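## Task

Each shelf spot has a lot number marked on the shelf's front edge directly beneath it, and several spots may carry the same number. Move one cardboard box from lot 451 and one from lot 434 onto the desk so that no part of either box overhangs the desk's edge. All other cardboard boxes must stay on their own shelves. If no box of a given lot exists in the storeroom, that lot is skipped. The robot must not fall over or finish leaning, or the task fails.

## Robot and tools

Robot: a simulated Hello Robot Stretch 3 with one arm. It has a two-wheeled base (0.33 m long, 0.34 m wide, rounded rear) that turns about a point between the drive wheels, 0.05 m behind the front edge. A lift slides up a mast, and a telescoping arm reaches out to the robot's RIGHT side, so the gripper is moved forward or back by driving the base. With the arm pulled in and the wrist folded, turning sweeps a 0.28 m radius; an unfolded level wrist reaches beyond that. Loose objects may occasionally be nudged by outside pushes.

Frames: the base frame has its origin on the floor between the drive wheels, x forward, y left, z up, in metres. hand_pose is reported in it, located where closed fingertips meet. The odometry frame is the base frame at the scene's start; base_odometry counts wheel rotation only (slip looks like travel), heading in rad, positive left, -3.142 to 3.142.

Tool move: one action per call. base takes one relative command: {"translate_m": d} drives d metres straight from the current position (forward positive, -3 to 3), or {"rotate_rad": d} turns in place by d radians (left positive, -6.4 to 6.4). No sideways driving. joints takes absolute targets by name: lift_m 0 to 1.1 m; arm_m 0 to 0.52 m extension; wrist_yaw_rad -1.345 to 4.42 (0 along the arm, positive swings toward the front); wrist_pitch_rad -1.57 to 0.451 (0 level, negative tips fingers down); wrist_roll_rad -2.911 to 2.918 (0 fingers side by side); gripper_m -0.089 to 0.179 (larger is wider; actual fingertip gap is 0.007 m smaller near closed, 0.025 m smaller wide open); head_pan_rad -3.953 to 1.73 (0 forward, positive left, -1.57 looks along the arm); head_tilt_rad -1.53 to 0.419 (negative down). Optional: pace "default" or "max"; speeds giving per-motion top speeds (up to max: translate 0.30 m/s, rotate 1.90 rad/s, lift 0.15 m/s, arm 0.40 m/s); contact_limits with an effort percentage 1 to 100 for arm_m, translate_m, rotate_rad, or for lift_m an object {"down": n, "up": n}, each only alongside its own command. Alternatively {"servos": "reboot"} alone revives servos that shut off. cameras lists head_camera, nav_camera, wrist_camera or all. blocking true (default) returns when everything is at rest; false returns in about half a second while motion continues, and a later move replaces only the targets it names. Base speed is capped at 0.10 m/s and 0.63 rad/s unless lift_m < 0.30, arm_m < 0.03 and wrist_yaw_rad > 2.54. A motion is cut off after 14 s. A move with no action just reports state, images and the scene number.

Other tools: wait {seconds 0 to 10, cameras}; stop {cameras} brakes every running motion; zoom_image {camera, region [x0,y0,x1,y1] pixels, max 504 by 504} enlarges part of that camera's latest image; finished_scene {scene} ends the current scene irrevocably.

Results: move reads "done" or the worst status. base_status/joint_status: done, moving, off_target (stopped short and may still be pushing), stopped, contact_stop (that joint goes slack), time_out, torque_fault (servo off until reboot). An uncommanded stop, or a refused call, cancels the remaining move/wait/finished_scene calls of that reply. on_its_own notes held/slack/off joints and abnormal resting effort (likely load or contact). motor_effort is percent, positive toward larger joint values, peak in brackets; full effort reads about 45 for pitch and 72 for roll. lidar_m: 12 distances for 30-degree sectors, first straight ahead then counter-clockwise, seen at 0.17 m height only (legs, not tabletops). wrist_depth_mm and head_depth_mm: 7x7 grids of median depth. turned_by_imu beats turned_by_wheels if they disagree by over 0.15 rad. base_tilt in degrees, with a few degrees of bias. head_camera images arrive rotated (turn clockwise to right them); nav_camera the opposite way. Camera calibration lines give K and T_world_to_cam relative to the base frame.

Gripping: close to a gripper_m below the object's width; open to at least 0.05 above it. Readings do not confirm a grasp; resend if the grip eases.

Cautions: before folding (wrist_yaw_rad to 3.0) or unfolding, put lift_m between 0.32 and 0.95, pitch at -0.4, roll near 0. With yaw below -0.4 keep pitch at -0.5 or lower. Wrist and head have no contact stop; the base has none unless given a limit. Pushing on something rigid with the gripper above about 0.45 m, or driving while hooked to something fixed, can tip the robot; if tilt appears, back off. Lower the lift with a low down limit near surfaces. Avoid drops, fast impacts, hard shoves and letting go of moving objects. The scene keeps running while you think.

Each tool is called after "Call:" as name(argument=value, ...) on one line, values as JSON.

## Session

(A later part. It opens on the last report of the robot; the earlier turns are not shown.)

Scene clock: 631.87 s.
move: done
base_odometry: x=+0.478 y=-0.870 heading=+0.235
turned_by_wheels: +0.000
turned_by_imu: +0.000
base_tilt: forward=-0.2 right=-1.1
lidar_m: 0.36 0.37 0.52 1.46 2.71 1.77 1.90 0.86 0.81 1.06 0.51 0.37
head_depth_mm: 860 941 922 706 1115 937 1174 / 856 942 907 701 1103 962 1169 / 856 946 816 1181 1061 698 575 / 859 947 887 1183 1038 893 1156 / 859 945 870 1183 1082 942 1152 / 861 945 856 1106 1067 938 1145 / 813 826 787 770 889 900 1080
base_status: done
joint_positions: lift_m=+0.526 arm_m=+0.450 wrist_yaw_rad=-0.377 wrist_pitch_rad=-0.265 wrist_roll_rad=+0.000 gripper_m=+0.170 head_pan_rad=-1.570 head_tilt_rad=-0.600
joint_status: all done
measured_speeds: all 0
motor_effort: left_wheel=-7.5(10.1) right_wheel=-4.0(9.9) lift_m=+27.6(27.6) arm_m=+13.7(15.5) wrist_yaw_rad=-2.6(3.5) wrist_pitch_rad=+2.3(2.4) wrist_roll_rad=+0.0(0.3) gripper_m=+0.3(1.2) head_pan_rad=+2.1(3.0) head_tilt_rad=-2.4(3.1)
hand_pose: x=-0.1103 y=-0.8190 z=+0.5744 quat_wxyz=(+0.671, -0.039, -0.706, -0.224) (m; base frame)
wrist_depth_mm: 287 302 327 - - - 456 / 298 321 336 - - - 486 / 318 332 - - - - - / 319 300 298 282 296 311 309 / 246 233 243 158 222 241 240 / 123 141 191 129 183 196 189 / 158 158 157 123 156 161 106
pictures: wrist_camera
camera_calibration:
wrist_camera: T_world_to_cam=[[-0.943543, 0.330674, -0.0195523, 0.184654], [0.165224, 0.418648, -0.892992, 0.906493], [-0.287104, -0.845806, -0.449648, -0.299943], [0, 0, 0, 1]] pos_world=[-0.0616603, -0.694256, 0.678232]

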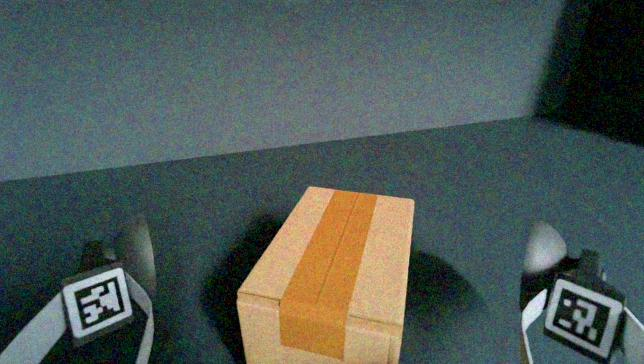

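Call:
move(joints={"gripper_m": 0.03}, cameras=["wrist_camera"])

Call:
move(joints={"gripper_m": 0.005}, cameras=["wrist_camera"])

Scene clock: 638.47 s.
move: done
base_odometry: x=+0.478 y=-0.870 heading=+0.235
turned_by_wheels: +0.000
turned_by_imu: +0.000
base_tilt: forward=-0.3 right=-1.2
lidar_m: 0.36 0.37 0.52 1.45 2.70 1.77 1.90 0.85 0.81 1.05 0.51 0.37
head_depth_mm: 858 941 925 709 1110 942 1177 / 859 947 906 701 1098 963 1165 / 864 943 816 1181 1055 698 573 / 862 945 886 1180 1076 892 1156 / 860 945 868 1177 1083 941 1149 / 860 940 858 1107 1068 938 1144 / 812 827 787 767 890 905 1075
base_status: not commanded
joint_positions: lift_m=+0.526 arm_m=+0.450 wrist_yaw_rad=-0.377 wrist_pitch_rad=-0.265 wrist_roll_rad=+0.000 gripper_m=+0.031 head_pan_rad=-1.570 head_tilt_rad=-0.600
joint_status: all done
measured_speeds: all 0
motor_effort: left_wheel=-7.6(7.9) right_wheel=-3.9(4.7) lift_m=+28.0(31.1) arm_m=+13.3(14.1) wrist_yaw_rad=-3.6(3.9) wrist_pitch_rad=+2.1(2.4) wrist_roll_rad=+0.2(0.3) gripper_m=-14.6(87.7) head_pan_rad=+2.0(2.6) head_tilt_rad=-1.6(2.7)
hand_pose: x=-0.1103 y=-0.8190 z=+0.5745 quat_wxyz=(+0.671, -0.040, -0.706, -0.223) (m; base frame)
wrist_depth_mm: 287 303 327 - - - 455 / 298 319 336 - - - 486 / 318 334 - - - - - / 318 302 300 205 295 313 310 / 247 245 159 158 158 241 241 / 200 199 130 133 127 197 196 / 169 114 158 135 156 156 166
pictures: wrist_camera
camera_calibration:
wrist_camera: T_world_to_cam=[[-0.943536, 0.330694, -0.0195446, 0.184665], [0.165121, 0.418336, -0.893157, 0.906471], [-0.287185, -0.845953, -0.44932, -0.300227], [0, 0, 0, 1]] pos_world=[-0.0616601, -0.694255, 0.678332]

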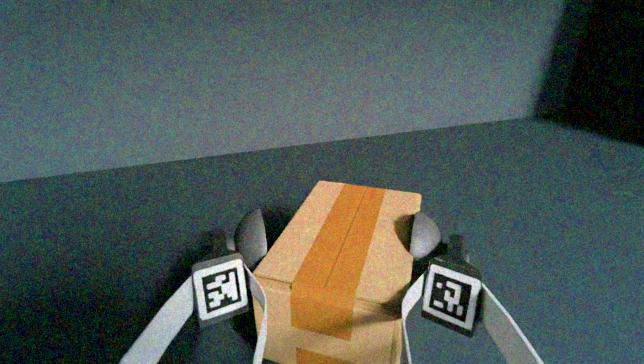

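Scene clock: 639.23 s.
move: done
base_odometry: x=+0.478 y=-0.870 heading=+0.235
turned_by_wheels: +0.000
turned_by_imu: +0.000
base_tilt: forward=-0.4 right=-1.2
lidar_m: 0.36 0.37 0.52 1.46 2.70 1.77 1.90 0.86 0.81 1.06 0.51 0.37
head_depth_mm: 861 947 924 707 1110 941 1177 / 857 946 906 699 1103 962 1166 / 859 945 817 1181 1059 697 575 / 860 946 883 1182 1081 893 1159 / 860 947 871 1181 1079 944 1154 / 861 947 857 1109 1069 937 1143 / 810 829 787 767 887 903 1077
base_status: not commanded
joint_positions: lift_m=+0.526 arm_m=+0.450 wrist_yaw_rad=-0.377 wrist_pitch_rad=-0.263 wrist_roll_rad=+0.000 gripper_m=+0.006 head_pan_rad=-1.570 head_tilt_rad=-0.600
joint_status: all done
measured_speeds: all 0
motor_effort: left_wheel=-7.0(7.8) right_wheel=-4.3(4.4) lift_m=+24.9(28.5) arm_m=+13.1(13.8) wrist_yaw_rad=-2.3(3.7) wrist_pitch_rad=+2.1(2.3) wrist_roll_rad=+0.0(0.4) gripper_m=-23.2(93.1) head_pan_rad=+1.4(2.2) head_tilt_rad=-1.7(2.5)
hand_pose: x=-0.1104 y=-0.8191 z=+0.5748 quat_wxyz=(+0.671, -0.040, -0.706, -0.223) (m; base frame)
wrist_depth_mm: 287 303 327 - - - 453 / 300 320 336 - - - 485 / 317 330 - - - - - / 322 300 302 205 296 297 311 / 247 246 226 159 159 242 241 / 200 200 130 134 127 198 197 / 169 103 158 137 157 157 166
pictures: wrist_camera
camera_calibration:
wrist_camera: T_world_to_cam=[[-0.943545, 0.330672, -0.0194919, 0.184616], [0.164715, 0.417319, -0.893708, 0.906201], [-0.28739, -0.846464, -0.448226, -0.301291], [0, 0, 0, 1]] pos_world=[-0.0616596, -0.694254, 0.678431]

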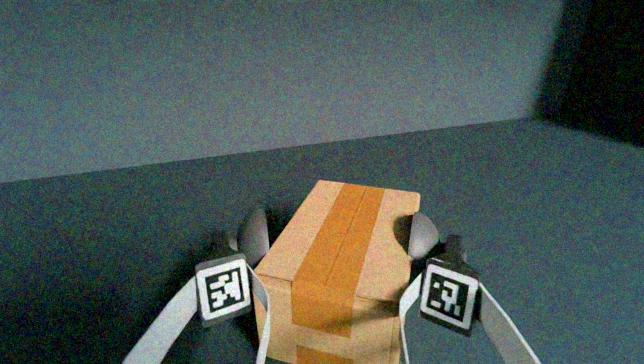

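Call:
move(joints={"lift_m": 0.545}, speeds={"lift_m": 0.04}, cameras=["wrist_camera"])

Scene clock: 646.40 s.
move: done
base_odometry: x=+0.478 y=-0.870 heading=+0.235
turned_by_wheels: +0.000
turned_by_imu: +0.000
base_tilt: forward=-0.3 right=-1.1
lidar_m: 0.36 0.37 0.52 1.45 2.70 1.77 1.91 0.85 0.81 1.05 0.51 0.37
head_depth_mm: 858 942 921 707 1110 939 1171 / 859 945 909 700 1107 963 1146 / 859 944 814 1178 1041 650 1105 / 859 943 885 1180 1022 896 1157 / 858 942 870 1175 1076 948 1146 / 862 944 858 1109 1068 936 1146 / 814 829 786 762 890 903 1080
base_status: not commanded
joint_positions: lift_m=+0.545 arm_m=+0.450 wrist_yaw_rad=-0.378 wrist_pitch_rad=-0.273 wrist_roll_rad=+0.000 gripper_m=+0.009 head_pan_rad=-1.570 head_tilt_rad=-0.600
joint_status: all done
measured_speeds: all 0
motor_effort: left_wheel=-7.1(8.0) right_wheel=-3.6(4.4) lift_m=+31.5(32.7) arm_m=+13.0(13.7) wrist_yaw_rad=-2.0(3.9) wrist_pitch_rad=+3.8(3.9) wrist_roll_rad=-0.2(0.4) gripper_m=-10.0(10.6) head_pan_rad=+1.6(2.1) head_tilt_rad=-1.6(1.7)
hand_pose: x=-0.1101 y=-0.8182 z=+0.5914 quat_wxyz=(+0.670, -0.037, -0.706, -0.226) (m; base frame)
wrist_depth_mm: 285 303 326 - - - 454 / 300 322 336 - - - 487 / 317 334 - - - - - / 329 331 330 195 195 327 310 / 274 271 161 159 158 267 267 / 223 231 129 135 126 220 219 / 188 176 176 137 175 176 184
pictures: wrist_camera
camera_calibration:
wrist_camera: T_world_to_cam=[[-0.943432, 0.330971, -0.0198773, 0.185386], [0.167991, 0.425452, -0.889252, 0.925016], [-0.28586, -0.842288, -0.456985, -0.284294], [0, 0, 0, 1]] pos_world=[-0.0617636, -0.694365, 0.69634]

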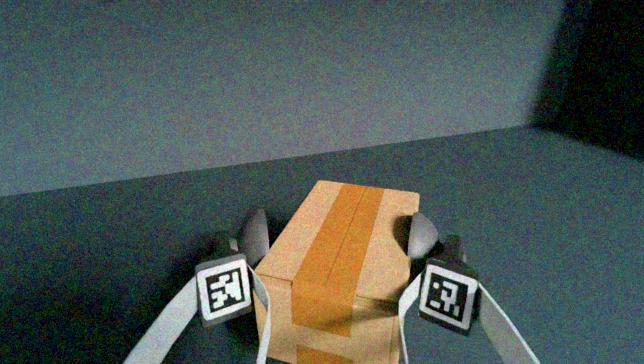

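Call:
move(joints={"gripper_m": 0.018})

Call:
move(joints={"lift_m": 0.57}, cameras=["wrist_camera"])

Scene clock: 653.07 s.
move: done
base_odometry: x=+0.478 y=-0.870 heading=+0.235
turned_by_wheels: +0.000
turned_by_imu: +0.000
base_tilt: forward=-0.3 right=-1.1
lidar_m: 0.36 0.37 0.52 1.46 2.70 1.77 1.90 0.85 0.81 1.05 0.51 0.37
head_depth_mm: 859 945 926 708 1107 940 1175 / 859 944 907 700 1107 962 1148 / 858 946 815 1174 1034 651 1106 / 855 943 883 1180 1022 900 1159 / 858 944 869 1179 1080 943 1151 / 861 945 857 1102 1068 937 1149 / 811 827 788 767 891 904 1076
base_status: not commanded
joint_positions: lift_m=+0.545 arm_m=+0.450 wrist_yaw_rad=-0.378 wrist_pitch_rad=-0.273 wrist_roll_rad=+0.000 gripper_m=+0.018 head_pan_rad=-1.570 head_tilt_rad=-0.600
joint_status: all done
measured_speeds: all 0
motor_effort: left_wheel=-7.4(7.9) right_wheel=-4.1(4.2) lift_m=+31.2(31.7) arm_m=+12.4(12.7) wrist_yaw_rad=-2.9(4.1) wrist_pitch_rad=+3.8(3.9) wrist_roll_rad=+0.1(0.3) gripper_m=-8.6(35.5) head_pan_rad=+0.6(1.7) head_tilt_rad=-1.2(1.4)
hand_pose: x=-0.1101 y=-0.8182 z=+0.5914 quat_wxyz=(+0.670, -0.037, -0.706, -0.226) (m; base frame)
wrist_depth_mm: 286 303 326 - - - 456 / 299 322 339 - - - 483 / 318 335 - - - - - / 329 331 330 195 195 325 307 / 273 271 161 159 158 268 267 / 222 230 130 134 127 219 219 / 188 176 177 138 175 175 185
pictures: none

Scene clock: 654.07 s.
move: done
base_odometry: x=+0.478 y=-0.870 heading=+0.235
turned_by_wheels: +0.000
turned_by_imu: +0.000
base_tilt: forward=-0.2 right=-1.2
lidar_m: 0.36 0.38 0.52 1.45 2.70 1.77 1.90 0.85 0.81 1.05 0.51 0.37
head_depth_mm: 858 942 919 706 1113 943 1176 / 858 945 906 699 1102 960 1137 / 860 941 813 1179 997 630 1110 / 858 945 883 1184 823 921 1156 / 862 946 872 1183 1075 944 1149 / 861 945 857 1100 1069 937 1151 / 812 828 789 765 887 906 1079
base_status: not commanded
joint_positions: lift_m=+0.570 arm_m=+0.450 wrist_yaw_rad=-0.378 wrist_pitch_rad=-0.274 wrist_roll_rad=+0.000 gripper_m=+0.018 head_pan_rad=-1.570 head_tilt_rad=-0.600
joint_status: all done
measured_speeds: all 0
motor_effort: left_wheel=-7.1(7.7) right_wheel=-4.0(4.6) lift_m=+31.7(33.7) arm_m=+12.4(13.0) wrist_yaw_rad=-2.8(3.4) wrist_pitch_rad=+4.0(4.1) wrist_roll_rad=-0.3(0.3) gripper_m=-8.4(8.7) head_pan_rad=+0.6(2.1) head_tilt_rad=-0.2(1.4)
hand_pose: x=-0.1100 y=-0.8182 z=+0.6162 quat_wxyz=(+0.670, -0.036, -0.706, -0.227) (m; base frame)
wrist_depth_mm: 286 302 325 - - - 457 / 299 321 338 - - - 490 / 317 333 - - - - - / 334 - - 195 194 - - / 315 313 155 159 157 309 295 / 257 257 130 135 127 250 253 / 218 102 209 138 202 209 213
pictures: wrist_camera
camera_calibration:
wrist_camera: T_world_to_cam=[[-0.943433, 0.330961, -0.0199483, 0.185927], [0.168308, 0.426203, -0.888833, 0.947487], [-0.285667, -0.841912, -0.457798, -0.27201], [0, 0, 0, 1]] pos_world=[-0.0617641, -0.694366, 0.721341]

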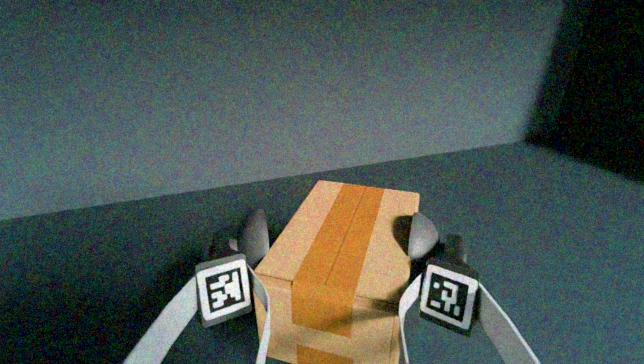

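Call:
move(joints={"arm_m": 0.0, "gripper_m": 0.01}, speeds={"arm_m": 0.1}, cameras=["wrist_camera"])

Call:
move(base={"translate_m": -0.75}, joints={"lift_m": 0.8}, cameras=["wrist_camera"])

Scene clock: 666.43 s.
move: done
base_odometry: x=+0.478 y=-0.870 heading=+0.235
turned_by_wheels: +0.000
turned_by_imu: +0.000
base_tilt: forward=-0.4 right=-1.2
lidar_m: 0.36 0.37 0.52 1.46 2.70 1.78 1.90 0.85 0.81 1.06 0.51 0.37
head_depth_mm: 859 944 927 707 1111 939 1173 / 858 944 907 701 1105 964 1164 / 859 942 814 1181 1091 953 642 / 856 946 883 1182 1085 952 1153 / 859 946 873 1175 1080 943 1149 / 863 948 857 1104 1073 936 1151 / 809 827 787 763 890 903 1075
base_status: not commanded
joint_positions: lift_m=+0.570 arm_m=+0.001 wrist_yaw_rad=-0.378 wrist_pitch_rad=-0.274 wrist_roll_rad=+0.000 gripper_m=+0.013 head_pan_rad=-1.570 head_tilt_rad=-0.600
joint_status: all done
measured_speeds: all 0
motor_effort: left_wheel=-7.4(7.9) right_wheel=-3.9(4.8) lift_m=+30.2(32.0) arm_m=-12.9(14.7) wrist_yaw_rad=-2.4(4.2) wrist_pitch_rad=+4.0(4.1) wrist_roll_rad=-0.1(0.3) gripper_m=-9.4(62.9) head_pan_rad=+0.4(1.5) head_tilt_rad=+0.1(1.1)
hand_pose: x=-0.1100 y=-0.3687 z=+0.6162 quat_wxyz=(+0.670, -0.036, -0.706, -0.227) (m; base frame)
wrist_depth_mm: - - - - 809 - 466 / - - - - - - 508 / - - - - - - 533 / - - - 194 - - - / - - 153 159 152 628 - / - - 129 135 127 664 - / - 95 - 137 127 120 789
pictures: wrist_camera
camera_calibration:
wrist_camera: T_world_to_cam=[[-0.943433, 0.330961, -0.0199483, 0.0371582], [0.168308, 0.426203, -0.888833, 0.75582], [-0.285667, -0.841912, -0.457798, 0.106383], [0, 0, 0, 1]] pos_world=[-0.0617641, -0.244866, 0.721241]

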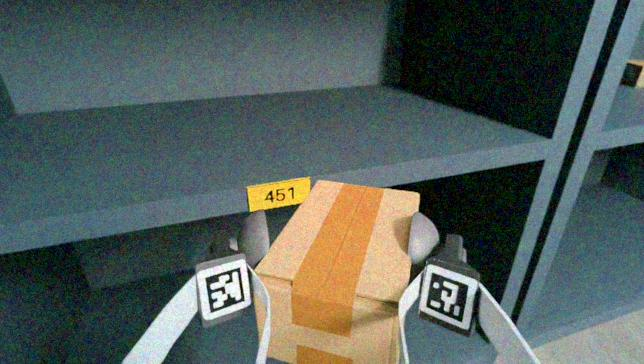

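Scene clock: 675.07 s.
move: done
base_odometry: x=-0.251 y=-1.045 heading=+0.235
turned_by_wheels: +0.000
turned_by_imu: +0.000
base_tilt: forward=-0.3 right=-1.2
lidar_m: 1.10 1.15 1.58 3.65 1.24 1.20 1.16 0.94 1.05 0.61 0.62 1.14
head_depth_mm: 854 940 925 711 1113 943 1201 / 853 939 912 701 1101 509 1147 / 856 940 897 695 1095 507 324 / 858 940 884 1174 1088 950 1133 / 789 844 762 681 1005 918 1123 / 479 527 590 664 757 897 1121 / 482 528 606 674 1058 932 1143
base_status: done
joint_positions: lift_m=+0.800 arm_m=+0.001 wrist_yaw_rad=-0.378 wrist_pitch_rad=-0.274 wrist_roll_rad=+0.000 gripper_m=+0.013 head_pan_rad=-1.570 head_tilt_rad=-0.600
joint_status: all done
measured_speeds: all 0
motor_effort: left_wheel=-6.4(12.7) right_wheel=-4.9(11.5) lift_m=+31.3(34.5) arm_m=-8.0(13.2) wrist_yaw_rad=-3.0(4.2) wrist_pitch_rad=+4.0(4.2) wrist_roll_rad=-0.3(0.3) gripper_m=-9.0(9.9) head_pan_rad=+0.3(1.2) head_tilt_rad=+1.3(2.1)
hand_pose: x=-0.1100 y=-0.3687 z=+0.8461 quat_wxyz=(+0.670, -0.036, -0.706, -0.227) (m; base frame)
wrist_depth_mm: 366 - - - - 872 - / 358 - - - - - - / 349 - - - - - - / 341 - - 194 194 860 - / 351 - 153 159 152 - - / 378 - 130 134 127 - - / 403 95 - 137 129 120 -
pictures: wrist_camera
camera_calibration:
wrist_camera: T_world_to_cam=[[-0.943428, 0.330979, -0.0199033, 0.0417084], [0.168341, 0.426399, -0.888732, 0.960207], [-0.285665, -0.841806, -0.457994, 0.21189], [0, 0, 0, 1]] pos_world=[-0.0617641, -0.244866, 0.951241]

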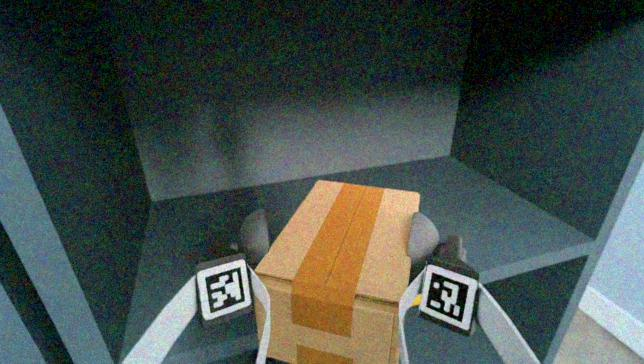

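Call:
move(base={"rotate_rad": -1.6}, joints={"head_tilt_rad": -0.4})

Call:
move(base={"translate_m": -1.3}, cameras=["wrist_camera","head_camera","nav_camera"])

Scene clock: 690.77 s.
move: done
base_odometry: x=-0.251 y=-1.045 heading=-1.365
turned_by_wheels: -1.600
turned_by_imu: -1.575
base_tilt: forward=-0.4 right=-1.1
lidar_m: 0.60 0.62 1.15 1.10 1.14 1.56 3.66 1.23 1.21 1.16 0.94 1.03
head_depth_mm: 977 1040 1114 1177 1295 1404 1436 / 974 1041 1106 1190 1286 1396 494 / 971 1031 1106 1190 1283 1385 1414 / 970 1034 1102 1186 1279 1393 1415 / 972 1026 1102 1181 1279 1385 1400 / 964 1027 1093 1180 1274 1375 1397 / 961 1031 1107 1197 1282 1399 1387
base_status: done
joint_positions: lift_m=+0.800 arm_m=+0.001 wrist_yaw_rad=-0.378 wrist_pitch_rad=-0.274 wrist_roll_rad=+0.000 gripper_m=+0.013 head_pan_rad=-1.570 head_tilt_rad=-0.397
joint_status: all done
measured_speeds: all 0
motor_effort: left_wheel=+8.4(11.3) right_wheel=-10.3(14.0) lift_m=+30.8(31.6) arm_m=-12.8(12.8) wrist_yaw_rad=-3.2(4.2) wrist_pitch_rad=+4.0(4.1) wrist_roll_rad=+0.0(0.4) gripper_m=-9.8(9.8) head_pan_rad=-0.5(1.1) head_tilt_rad=-4.4(6.8)
hand_pose: x=-0.1100 y=-0.3687 z=+0.8461 quat_wxyz=(+0.670, -0.036, -0.706, -0.227) (m; base frame)
wrist_depth_mm: - - - - - - - / - - - - - - - / - - - - - - - / - - - - - - - / - - 155 159 159 - - / - - 129 134 127 - - / - - - 137 134 - -
pictures: none

Scene clock: 704.90 s.
move: done
base_odometry: x=-0.517 y=+0.228 heading=-1.365
turned_by_wheels: +0.000
turned_by_imu: -0.001
base_tilt: forward=-0.4 right=-1.1
lidar_m: 1.89 1.56 1.14 1.10 1.14 1.54 2.39 1.19 0.56 0.81 0.78 1.65
head_depth_mm: 999 1067 1134 1218 1115 817 645 / 997 1062 1135 1220 1106 812 492 / 993 1055 1133 1214 1097 808 639 / 996 1057 1128 1217 1089 800 632 / 993 1053 1131 1209 1083 795 631 / 990 1052 1128 1208 1068 787 627 / 987 1049 1121 1207 1067 785 626
base_status: done
joint_positions: lift_m=+0.800 arm_m=+0.001 wrist_yaw_rad=-0.378 wrist_pitch_rad=-0.274 wrist_roll_rad=+0.000 gripper_m=+0.013 head_pan_rad=-1.570 head_tilt_rad=-0.400
joint_status: not commanded
measured_speeds: all 0
motor_effort: left_wheel=-6.4(9.9) right_wheel=-4.7(14.8) lift_m=+29.1(31.1) arm_m=-5.4(13.2) wrist_yaw_rad=-2.6(4.3) wrist_pitch_rad=+4.0(4.2) wrist_roll_rad=-0.1(0.4) gripper_m=-9.1(9.9) head_pan_rad=-0.4(1.8) head_tilt_rad=-3.6(5.0)
hand_pose: x=-0.1100 y=-0.3687 z=+0.8461 quat_wxyz=(+0.670, -0.036, -0.706, -0.227) (m; base frame)
wrist_depth_mm: - - - - - - - / - - - - - - - / - - - - - 581 - / - - - 195 - - - / - - 153 159 152 - - / - - 129 135 127 - - / - 95 - 138 130 - -
pictures: head_camera (sideways), nav_camera (sideways), wrist_camera
camera_calibration:
head_camera: T_world_to_cam=[[-0.0466449, 0.340195, -0.939197, 1.23805], [0.997509, -0.0339425, -0.0618355, 0.0740231], [-0.0529149, -0.939742, -0.337765, 0.395559], [0, 0, 0, 1]] pos_world=[0.0048411, -0.0469444, 1.30096]
nav_camera: T_world_to_cam=[[0.0173743, -0.364942, 0.930868, -1.16853], [-0.999789, -0.0165797, 0.0121607, 0.0404768], [0.0109956, -0.930883, -0.365153, 0.428407], [0, 0, 0, 1]] pos_world=[0.05606, -0.0269781, 1.24369]
wrist_camera: T_world_to_cam=[[-0.943428, 0.330979, -0.0199033, 0.0417084], [0.168341, 0.426399, -0.888732, 0.960207], [-0.285665, -0.841806, -0.457994, 0.21189], [0, 0, 0, 1]] pos_world=[-0.0617641, -0.244866, 0.951241]

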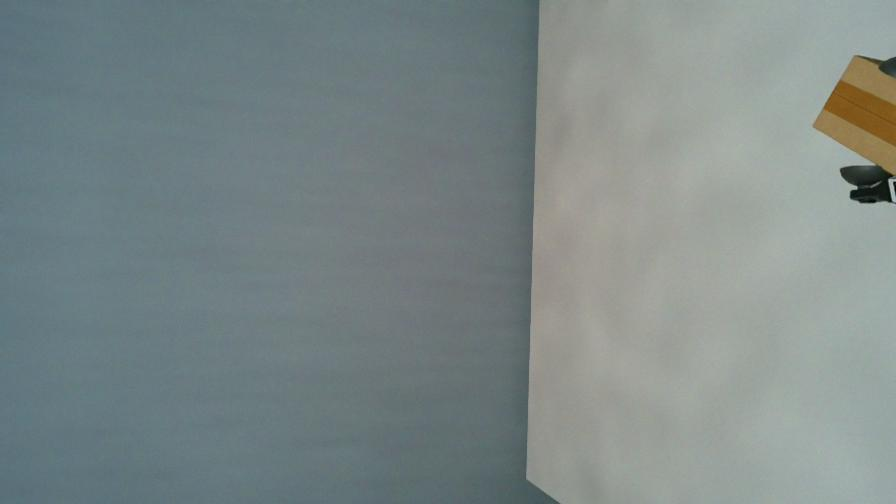

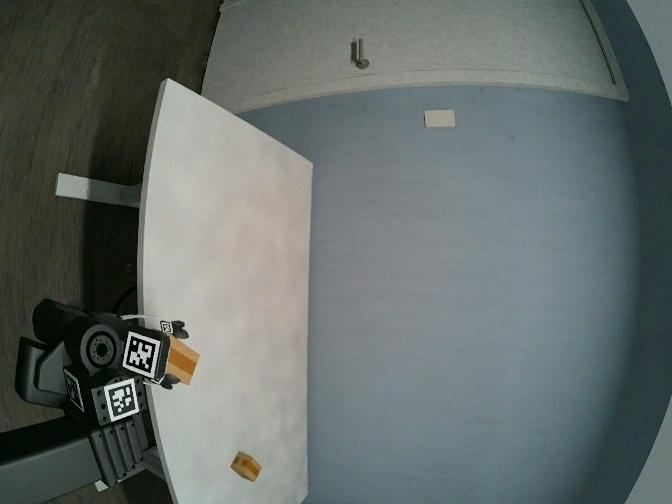

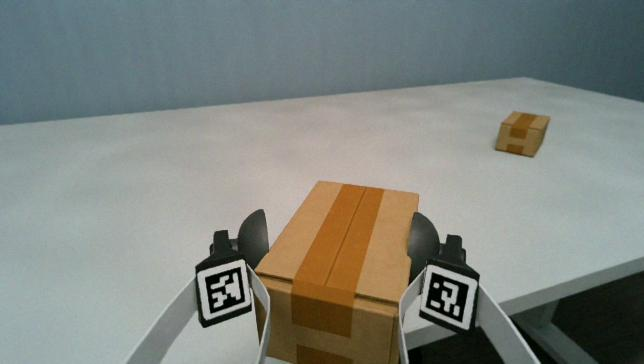

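Call:
move(joints={"arm_m": 0.28})

Call:
move(joints={"lift_m": 0.717})

Call:
move(joints={"lift_m": 0.704}, speeds={"lift_m": 0.02}, contact_limits={"lift_m": {"down": 14}}, cameras=["wrist_camera"])

Scene clock: 715.07 s.
move: done
base_odometry: x=-0.517 y=+0.228 heading=-1.365
turned_by_wheels: +0.000
turned_by_imu: +0.000
base_tilt: forward=-0.3 right=-1.2
lidar_m: 1.89 1.56 1.14 1.10 1.13 1.55 2.39 1.19 0.56 0.81 0.78 1.65
head_depth_mm: 1001 1063 1139 1223 1120 818 308 / 994 1065 1132 1219 1104 390 338 / 995 1057 1134 1217 1097 435 585 / 994 1058 1132 1213 1087 458 600 / 992 1058 1128 1212 1080 793 630 / 986 1051 1127 1207 1070 790 627 / 991 1051 1127 1210 1063 785 626
base_status: not commanded
joint_positions: lift_m=+0.800 arm_m=+0.280 wrist_yaw_rad=-0.378 wrist_pitch_rad=-0.274 wrist_roll_rad=+0.000 gripper_m=+0.013 head_pan_rad=-1.570 head_tilt_rad=-0.400
joint_status: all done
measured_speeds: all 0
motor_effort: left_wheel=-6.1(6.8) right_wheel=-5.4(6.2) lift_m=+28.8(29.8) arm_m=+12.3(15.3) wrist_yaw_rad=-2.1(4.0) wrist_pitch_rad=+4.0(4.2) wrist_roll_rad=-0.1(0.3) gripper_m=-9.3(9.8) head_pan_rad=-1.5(2.4) head_tilt_rad=-4.1(4.5)
hand_pose: x=-0.1100 y=-0.6481 z=+0.8461 quat_wxyz=(+0.670, -0.036, -0.706, -0.227) (m; base frame)
wrist_depth_mm: - - - - - - - / - - - - - - - / - - - - - - - / - - - 194 - - - / - - 152 159 152 - - / - - 129 135 127 - - / - 94 - 138 127 110 -
pictures: none

Scene clock: 716.67 s.
move: done
base_odometry: x=-0.517 y=+0.228 heading=-1.365
turned_by_wheels: +0.000
turned_by_imu: +0.000
base_tilt: forward=-0.4 right=-1.2
lidar_m: 1.88 1.57 1.14 1.09 1.13 1.55 2.39 1.19 0.56 0.81 0.78 1.65
head_depth_mm: 999 1063 1136 1226 1115 817 644 / 995 1056 1136 1211 1106 807 406 / 990 1060 1134 1226 1095 722 462 / 988 1055 1127 1209 1088 769 485 / 993 1048 1122 1211 1077 794 629 / 996 1053 1126 1205 1071 792 627 / 988 1052 1123 1203 1062 785 624
base_status: not commanded
joint_positions: lift_m=+0.717 arm_m=+0.280 wrist_yaw_rad=-0.378 wrist_pitch_rad=-0.274 wrist_roll_rad=+0.000 gripper_m=+0.013 head_pan_rad=-1.570 head_tilt_rad=-0.400
joint_status: all done
measured_speeds: all 0
motor_effort: left_wheel=-6.2(6.4) right_wheel=-5.0(6.1) lift_m=+23.5(27.6) arm_m=+9.7(12.6) wrist_yaw_rad=-1.8(4.2) wrist_pitch_rad=+4.1(4.2) wrist_roll_rad=+0.0(0.3) gripper_m=-8.8(9.8) head_pan_rad=-2.1(2.3) head_tilt_rad=-3.1(4.0)
hand_pose: x=-0.1100 y=-0.6481 z=+0.7631 quat_wxyz=(+0.670, -0.036, -0.706, -0.227) (m; base frame)
wrist_depth_mm: - - - - - - - / - - - - - - - / - - - - - - - / - - - 194 - - - / - - 153 160 152 - - / - - 129 134 127 - - / - 95 - 138 127 109 -
pictures: none

Scene clock: 717.70 s.
move: done
base_odometry: x=-0.517 y=+0.228 heading=-1.365
turned_by_wheels: +0.000
turned_by_imu: +0.000
base_tilt: forward=-0.1 right=-1.2
lidar_m: 1.89 1.56 1.14 1.10 1.13 1.55 2.38 1.19 0.56 0.81 0.78 1.64
head_depth_mm: 999 1059 1134 1222 1115 815 644 / 997 1066 1134 1221 1106 807 424 / 996 1057 1131 1221 1097 731 464 / 994 1058 1132 1207 1086 772 486 / 995 1054 1123 1209 1079 796 632 / 987 1049 1128 1206 1066 790 627 / 990 1048 1126 1200 1061 785 626
base_status: not commanded
joint_positions: lift_m=+0.704 arm_m=+0.280 wrist_yaw_rad=-0.378 wrist_pitch_rad=-0.233 wrist_roll_rad=+0.001 gripper_m=+0.013 head_pan_rad=-1.570 head_tilt_rad=-0.400
joint_status: all done
measured_speeds: all 0
motor_effort: left_wheel=-5.7(6.4) right_wheel=-5.4(6.3) lift_m=+18.8(26.2) arm_m=+8.1(9.9) wrist_yaw_rad=-2.6(3.8) wrist_pitch_rad=-3.6(4.1) wrist_roll_rad=-0.6(0.7) gripper_m=-9.8(9.8) head_pan_rad=-1.8(2.4) head_tilt_rad=-2.9(3.9)
contact_limits: lift_m down 14 (down: maximum 72; up: maximum 65)
hand_pose: x=-0.1114 y=-0.6515 z=+0.7602 quat_wxyz=(+0.674, -0.051, -0.705, -0.213) (m; base frame)
wrist_depth_mm: - - - - - - - / - - - - - - - / - - - - - - - / - - - - - - - / - - 154 160 152 - - / - - 130 133 127 - - / - 94 - 138 127 109 -
pictures: wrist_camera
camera_calibration:
wrist_camera: T_world_to_cam=[[-0.943564, 0.330605, -0.0196753, 0.131891], [0.155965, 0.391154, -0.907014, 0.994231], [-0.292167, -0.858894, -0.420642, -0.106208], [0, 0, 0, 1]] pos_world=[-0.0616481, -0.523722, 0.859701]

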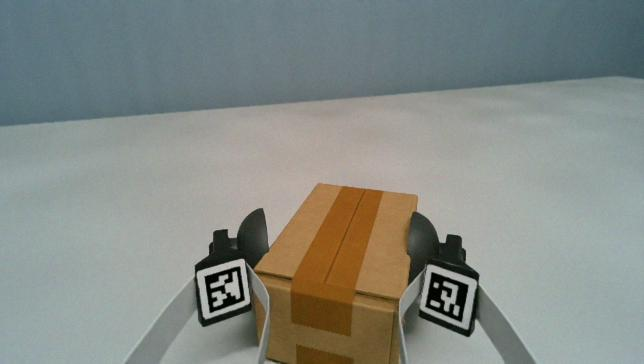

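Call:
move(joints={"lift_m": 0.711}, speeds={"lift_m": 0.03})

Call:
move(joints={"gripper_m": 0.12}, cameras=["wrist_camera"])

Call:
move(base={"translate_m": 0.04}, joints={"arm_m": 0.19}, cameras=["wrist_camera"])

Scene clock: 723.00 s.
move: done
base_odometry: x=-0.517 y=+0.228 heading=-1.365
turned_by_wheels: +0.000
turned_by_imu: +0.000
base_tilt: forward=-0.4 right=-1.1
lidar_m: 1.89 1.56 1.14 1.10 1.13 1.55 2.39 1.20 0.56 0.81 0.78 1.65
head_depth_mm: 998 1065 1136 1227 1118 819 644 / 994 1061 1132 1217 1103 807 417 / 994 1052 1132 1212 1095 510 462 / 995 1055 1129 1200 1085 770 486 / 989 1057 1129 1215 1075 793 630 / 986 1054 1118 1201 1074 792 627 / 992 1058 1122 1204 1066 784 626
base_status: not commanded
joint_positions: lift_m=+0.711 arm_m=+0.280 wrist_yaw_rad=-0.378 wrist_pitch_rad=-0.259 wrist_roll_rad=+0.001 gripper_m=+0.013 head_pan_rad=-1.570 head_tilt_rad=-0.400
joint_status: all done
measured_speeds: all 0
motor_effort: left_wheel=-5.8(6.2) right_wheel=-5.6(5.9) lift_m=+30.5(31.2) arm_m=+0.6(2.1) wrist_yaw_rad=-2.4(3.5) wrist_pitch_rad=+1.2(3.6) wrist_roll_rad=-0.7(0.8) gripper_m=-9.0(9.5) head_pan_rad=-2.1(2.7) head_tilt_rad=-2.2(3.3)
hand_pose: x=-0.1107 y=-0.6494 z=+0.7609 quat_wxyz=(+0.671, -0.042, -0.706, -0.222) (m; base frame)
wrist_depth_mm: - - - - - - - / - - - - - - - / - - - - - - - / - - - 195 - - - / - - 151 159 152 - - / - - 129 134 126 - - / - 94 - 139 130 108 -
pictures: none

Scene clock: 724.60 s.
move: done
base_odometry: x=-0.517 y=+0.228 heading=-1.365
turned_by_wheels: +0.000
turned_by_imu: +0.000
base_tilt: forward=-0.3 right=-1.2
lidar_m: 1.89 1.56 1.14 1.10 1.14 1.55 2.39 1.19 0.56 0.81 0.78 1.65
head_depth_mm: 999 1064 1140 1225 1117 815 642 / 996 1057 1132 1214 1105 810 417 / 991 1059 1134 1220 1096 509 461 / 991 1056 1130 1213 1086 770 486 / 990 1053 1131 1215 1080 795 631 / 994 1055 1124 1200 1067 790 628 / 985 1047 1124 1208 1061 787 624
base_status: not commanded
joint_positions: lift_m=+0.711 arm_m=+0.280 wrist_yaw_rad=-0.379 wrist_pitch_rad=-0.263 wrist_roll_rad=+0.001 gripper_m=+0.120 head_pan_rad=-1.570 head_tilt_rad=-0.400
joint_status: all done
measured_speeds: all 0
motor_effort: left_wheel=-5.9(6.3) right_wheel=-5.1(6.3) lift_m=+29.6(31.1) arm_m=-2.4(2.6) wrist_yaw_rad=-1.8(3.3) wrist_pitch_rad=+2.0(2.1) wrist_roll_rad=-0.5(0.8) gripper_m=+0.8(80.4) head_pan_rad=-1.8(2.7) head_tilt_rad=-2.4(3.1)
hand_pose: x=-0.1107 y=-0.6489 z=+0.7597 quat_wxyz=(+0.671, -0.041, -0.706, -0.224) (m; base frame)
wrist_depth_mm: - - - - - - - / - - - - - - - / - - - - - - - / - - - 191 - - - / - - 149 157 156 145 - / - 123 138 133 127 125 - / - 121 - 139 129 117 -
pictures: wrist_camera
camera_calibration:
wrist_camera: T_world_to_cam=[[-0.942887, 0.332457, -0.0209192, 0.1339], [0.166749, 0.416691, -0.893624, 1.00033], [-0.288374, -0.846074, -0.448329, -0.0742405], [0, 0, 0, 1]] pos_world=[-0.0619598, -0.524155, 0.863431]

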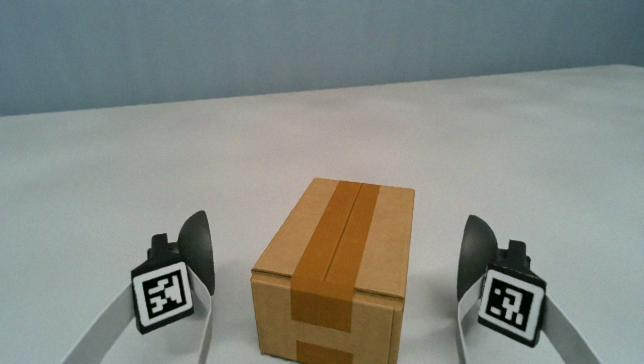

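Scene clock: 726.50 s.
move: done
base_odometry: x=-0.509 y=+0.188 heading=-1.365
turned_by_wheels: +0.000
turned_by_imu: +0.000
base_tilt: forward=-0.4 right=-1.2
lidar_m: 1.85 1.57 1.14 1.10 1.14 1.55 2.43 1.22 0.57 0.81 0.77 1.65
head_depth_mm: 998 1062 1134 1226 1110 817 644 / 997 1061 1133 1221 1108 775 423 / 995 1060 1132 1208 1094 774 409 / 994 1059 1134 1212 1082 799 493 / 990 1053 1126 1211 1081 794 631 / 988 1051 1123 1206 1071 788 628 / 986 1048 1121 1206 1063 786 624
base_status: done
joint_positions: lift_m=+0.711 arm_m=+0.190 wrist_yaw_rad=-0.379 wrist_pitch_rad=-0.264 wrist_roll_rad=+0.001 gripper_m=+0.120 head_pan_rad=-1.570 head_tilt_rad=-0.400
joint_status: all done
measured_speeds: all 0
motor_effort: left_wheel=+8.0(9.8) right_wheel=+3.5(9.8) lift_m=+28.7(30.2) arm_m=-12.9(14.5) wrist_yaw_rad=-3.0(3.0) wrist_pitch_rad=+2.1(2.2) wrist_roll_rad=-0.6(0.8) gripper_m=+0.4(1.1) head_pan_rad=-2.0(3.0) head_tilt_rad=-2.4(2.8)
hand_pose: x=-0.1107 y=-0.5589 z=+0.7596 quat_wxyz=(+0.671, -0.040, -0.706, -0.224) (m; base frame)
wrist_depth_mm: - - - - - - - / - - - - - - - / - - - 267 - - - / - - - 223 231 - - / - - - 232 - 145 - / - 123 - - - 125 - / - 121 - - - 117 -
pictures: wrist_camera
camera_calibration:
wrist_camera: T_world_to_cam=[[-0.942882, 0.332465, -0.0209816, 0.104034], [0.166937, 0.417058, -0.893417, 0.962727], [-0.288279, -0.84589, -0.448737, 0.00229926], [0, 0, 0, 1]] pos_world=[-0.06196, -0.434156, 0.863332]

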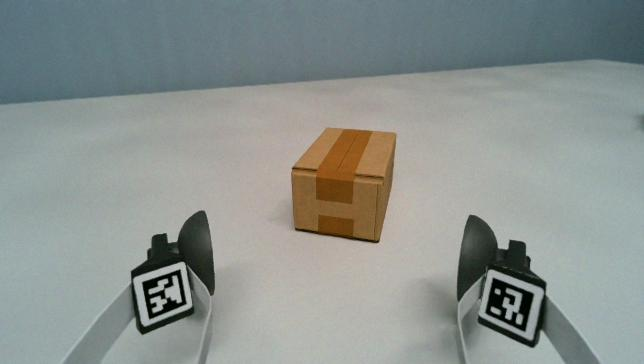

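Call:
move(joints={"arm_m": 0.0, "lift_m": 0.76}, cameras=["nav_camera","wrist_camera"])

Scene clock: 735.50 s.
move: done
base_odometry: x=-0.509 y=+0.188 heading=-1.365
turned_by_wheels: +0.000
turned_by_imu: +0.000
base_tilt: forward=-0.2 right=-1.1
lidar_m: 1.85 1.56 1.14 1.10 1.14 1.55 2.43 1.22 0.57 0.81 0.77 1.65
head_depth_mm: 999 1065 1138 1218 1117 814 645 / 1000 1060 1135 1220 1107 776 639 / 991 1056 1125 1220 1093 776 638 / 992 1059 1128 1208 1087 802 634 / 993 1052 1125 1203 1075 795 630 / 991 1051 1130 1211 1075 791 627 / 989 1050 1122 1204 1063 785 623
base_status: not commanded
joint_positions: lift_m=+0.760 arm_m=+0.001 wrist_yaw_rad=-0.379 wrist_pitch_rad=-0.265 wrist_roll_rad=+0.001 gripper_m=+0.120 head_pan_rad=-1.570 head_tilt_rad=-0.400
joint_status: all done
measured_speeds: all 0
motor_effort: left_wheel=+8.1(8.6) right_wheel=+2.6(3.8) lift_m=+30.6(33.9) arm_m=-12.5(14.8) wrist_yaw_rad=-0.5(2.7) wrist_pitch_rad=+2.2(2.4) wrist_roll_rad=-0.7(0.8) gripper_m=+0.3(1.1) head_pan_rad=-2.1(3.2) head_tilt_rad=-1.5(2.6)
hand_pose: x=-0.1107 y=-0.3694 z=+0.8085 quat_wxyz=(+0.671, -0.040, -0.706, -0.224) (m; base frame)
wrist_depth_mm: - - - - - - - / - - - - - - - / - - - 447 - - - / - - - - - - - / - - - - - 144 - / - 123 - - - 125 - / - 121 - - - - -
pictures: nav_camera (sideways), wrist_camera
camera_calibration:
nav_camera: T_world_to_cam=[[0.0173739, -0.365062, 0.930821, -1.16847], [-0.999789, -0.0165811, 0.0121583, 0.0404798], [0.0109955, -0.930835, -0.365273, 0.428558], [0, 0, 0, 1]] pos_world=[0.05606, -0.0269778, 1.24369]
wrist_camera: T_world_to_cam=[[-0.942888, 0.332448, -0.0209843, 0.0420584], [0.16709, 0.417522, -0.893172, 0.927372], [-0.288172, -0.845668, -0.449225, 0.18509], [0, 0, 0, 1]] pos_world=[-0.0619602, -0.244656, 0.912332]

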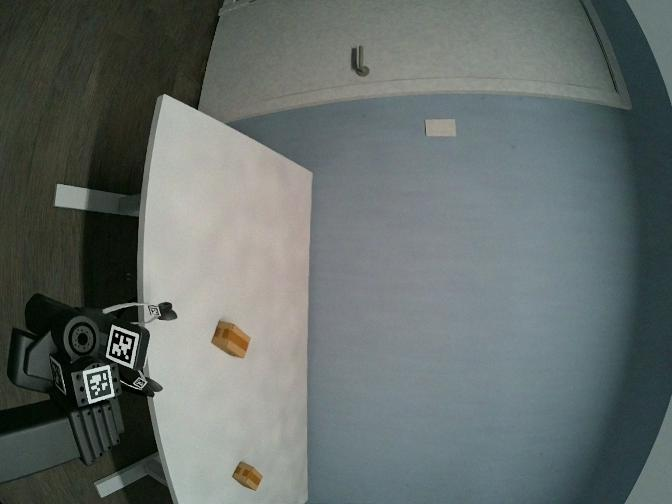

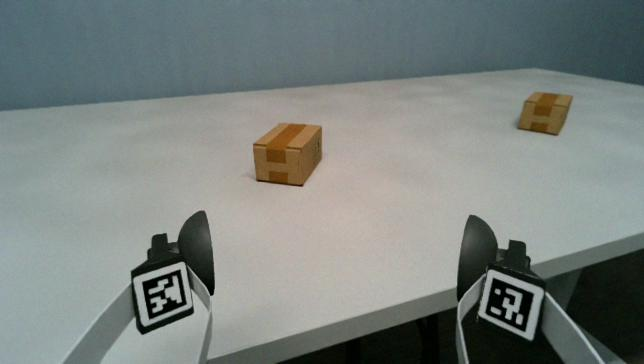

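Call:
finished_scene(scene=2)

The scene is finished: the task was done.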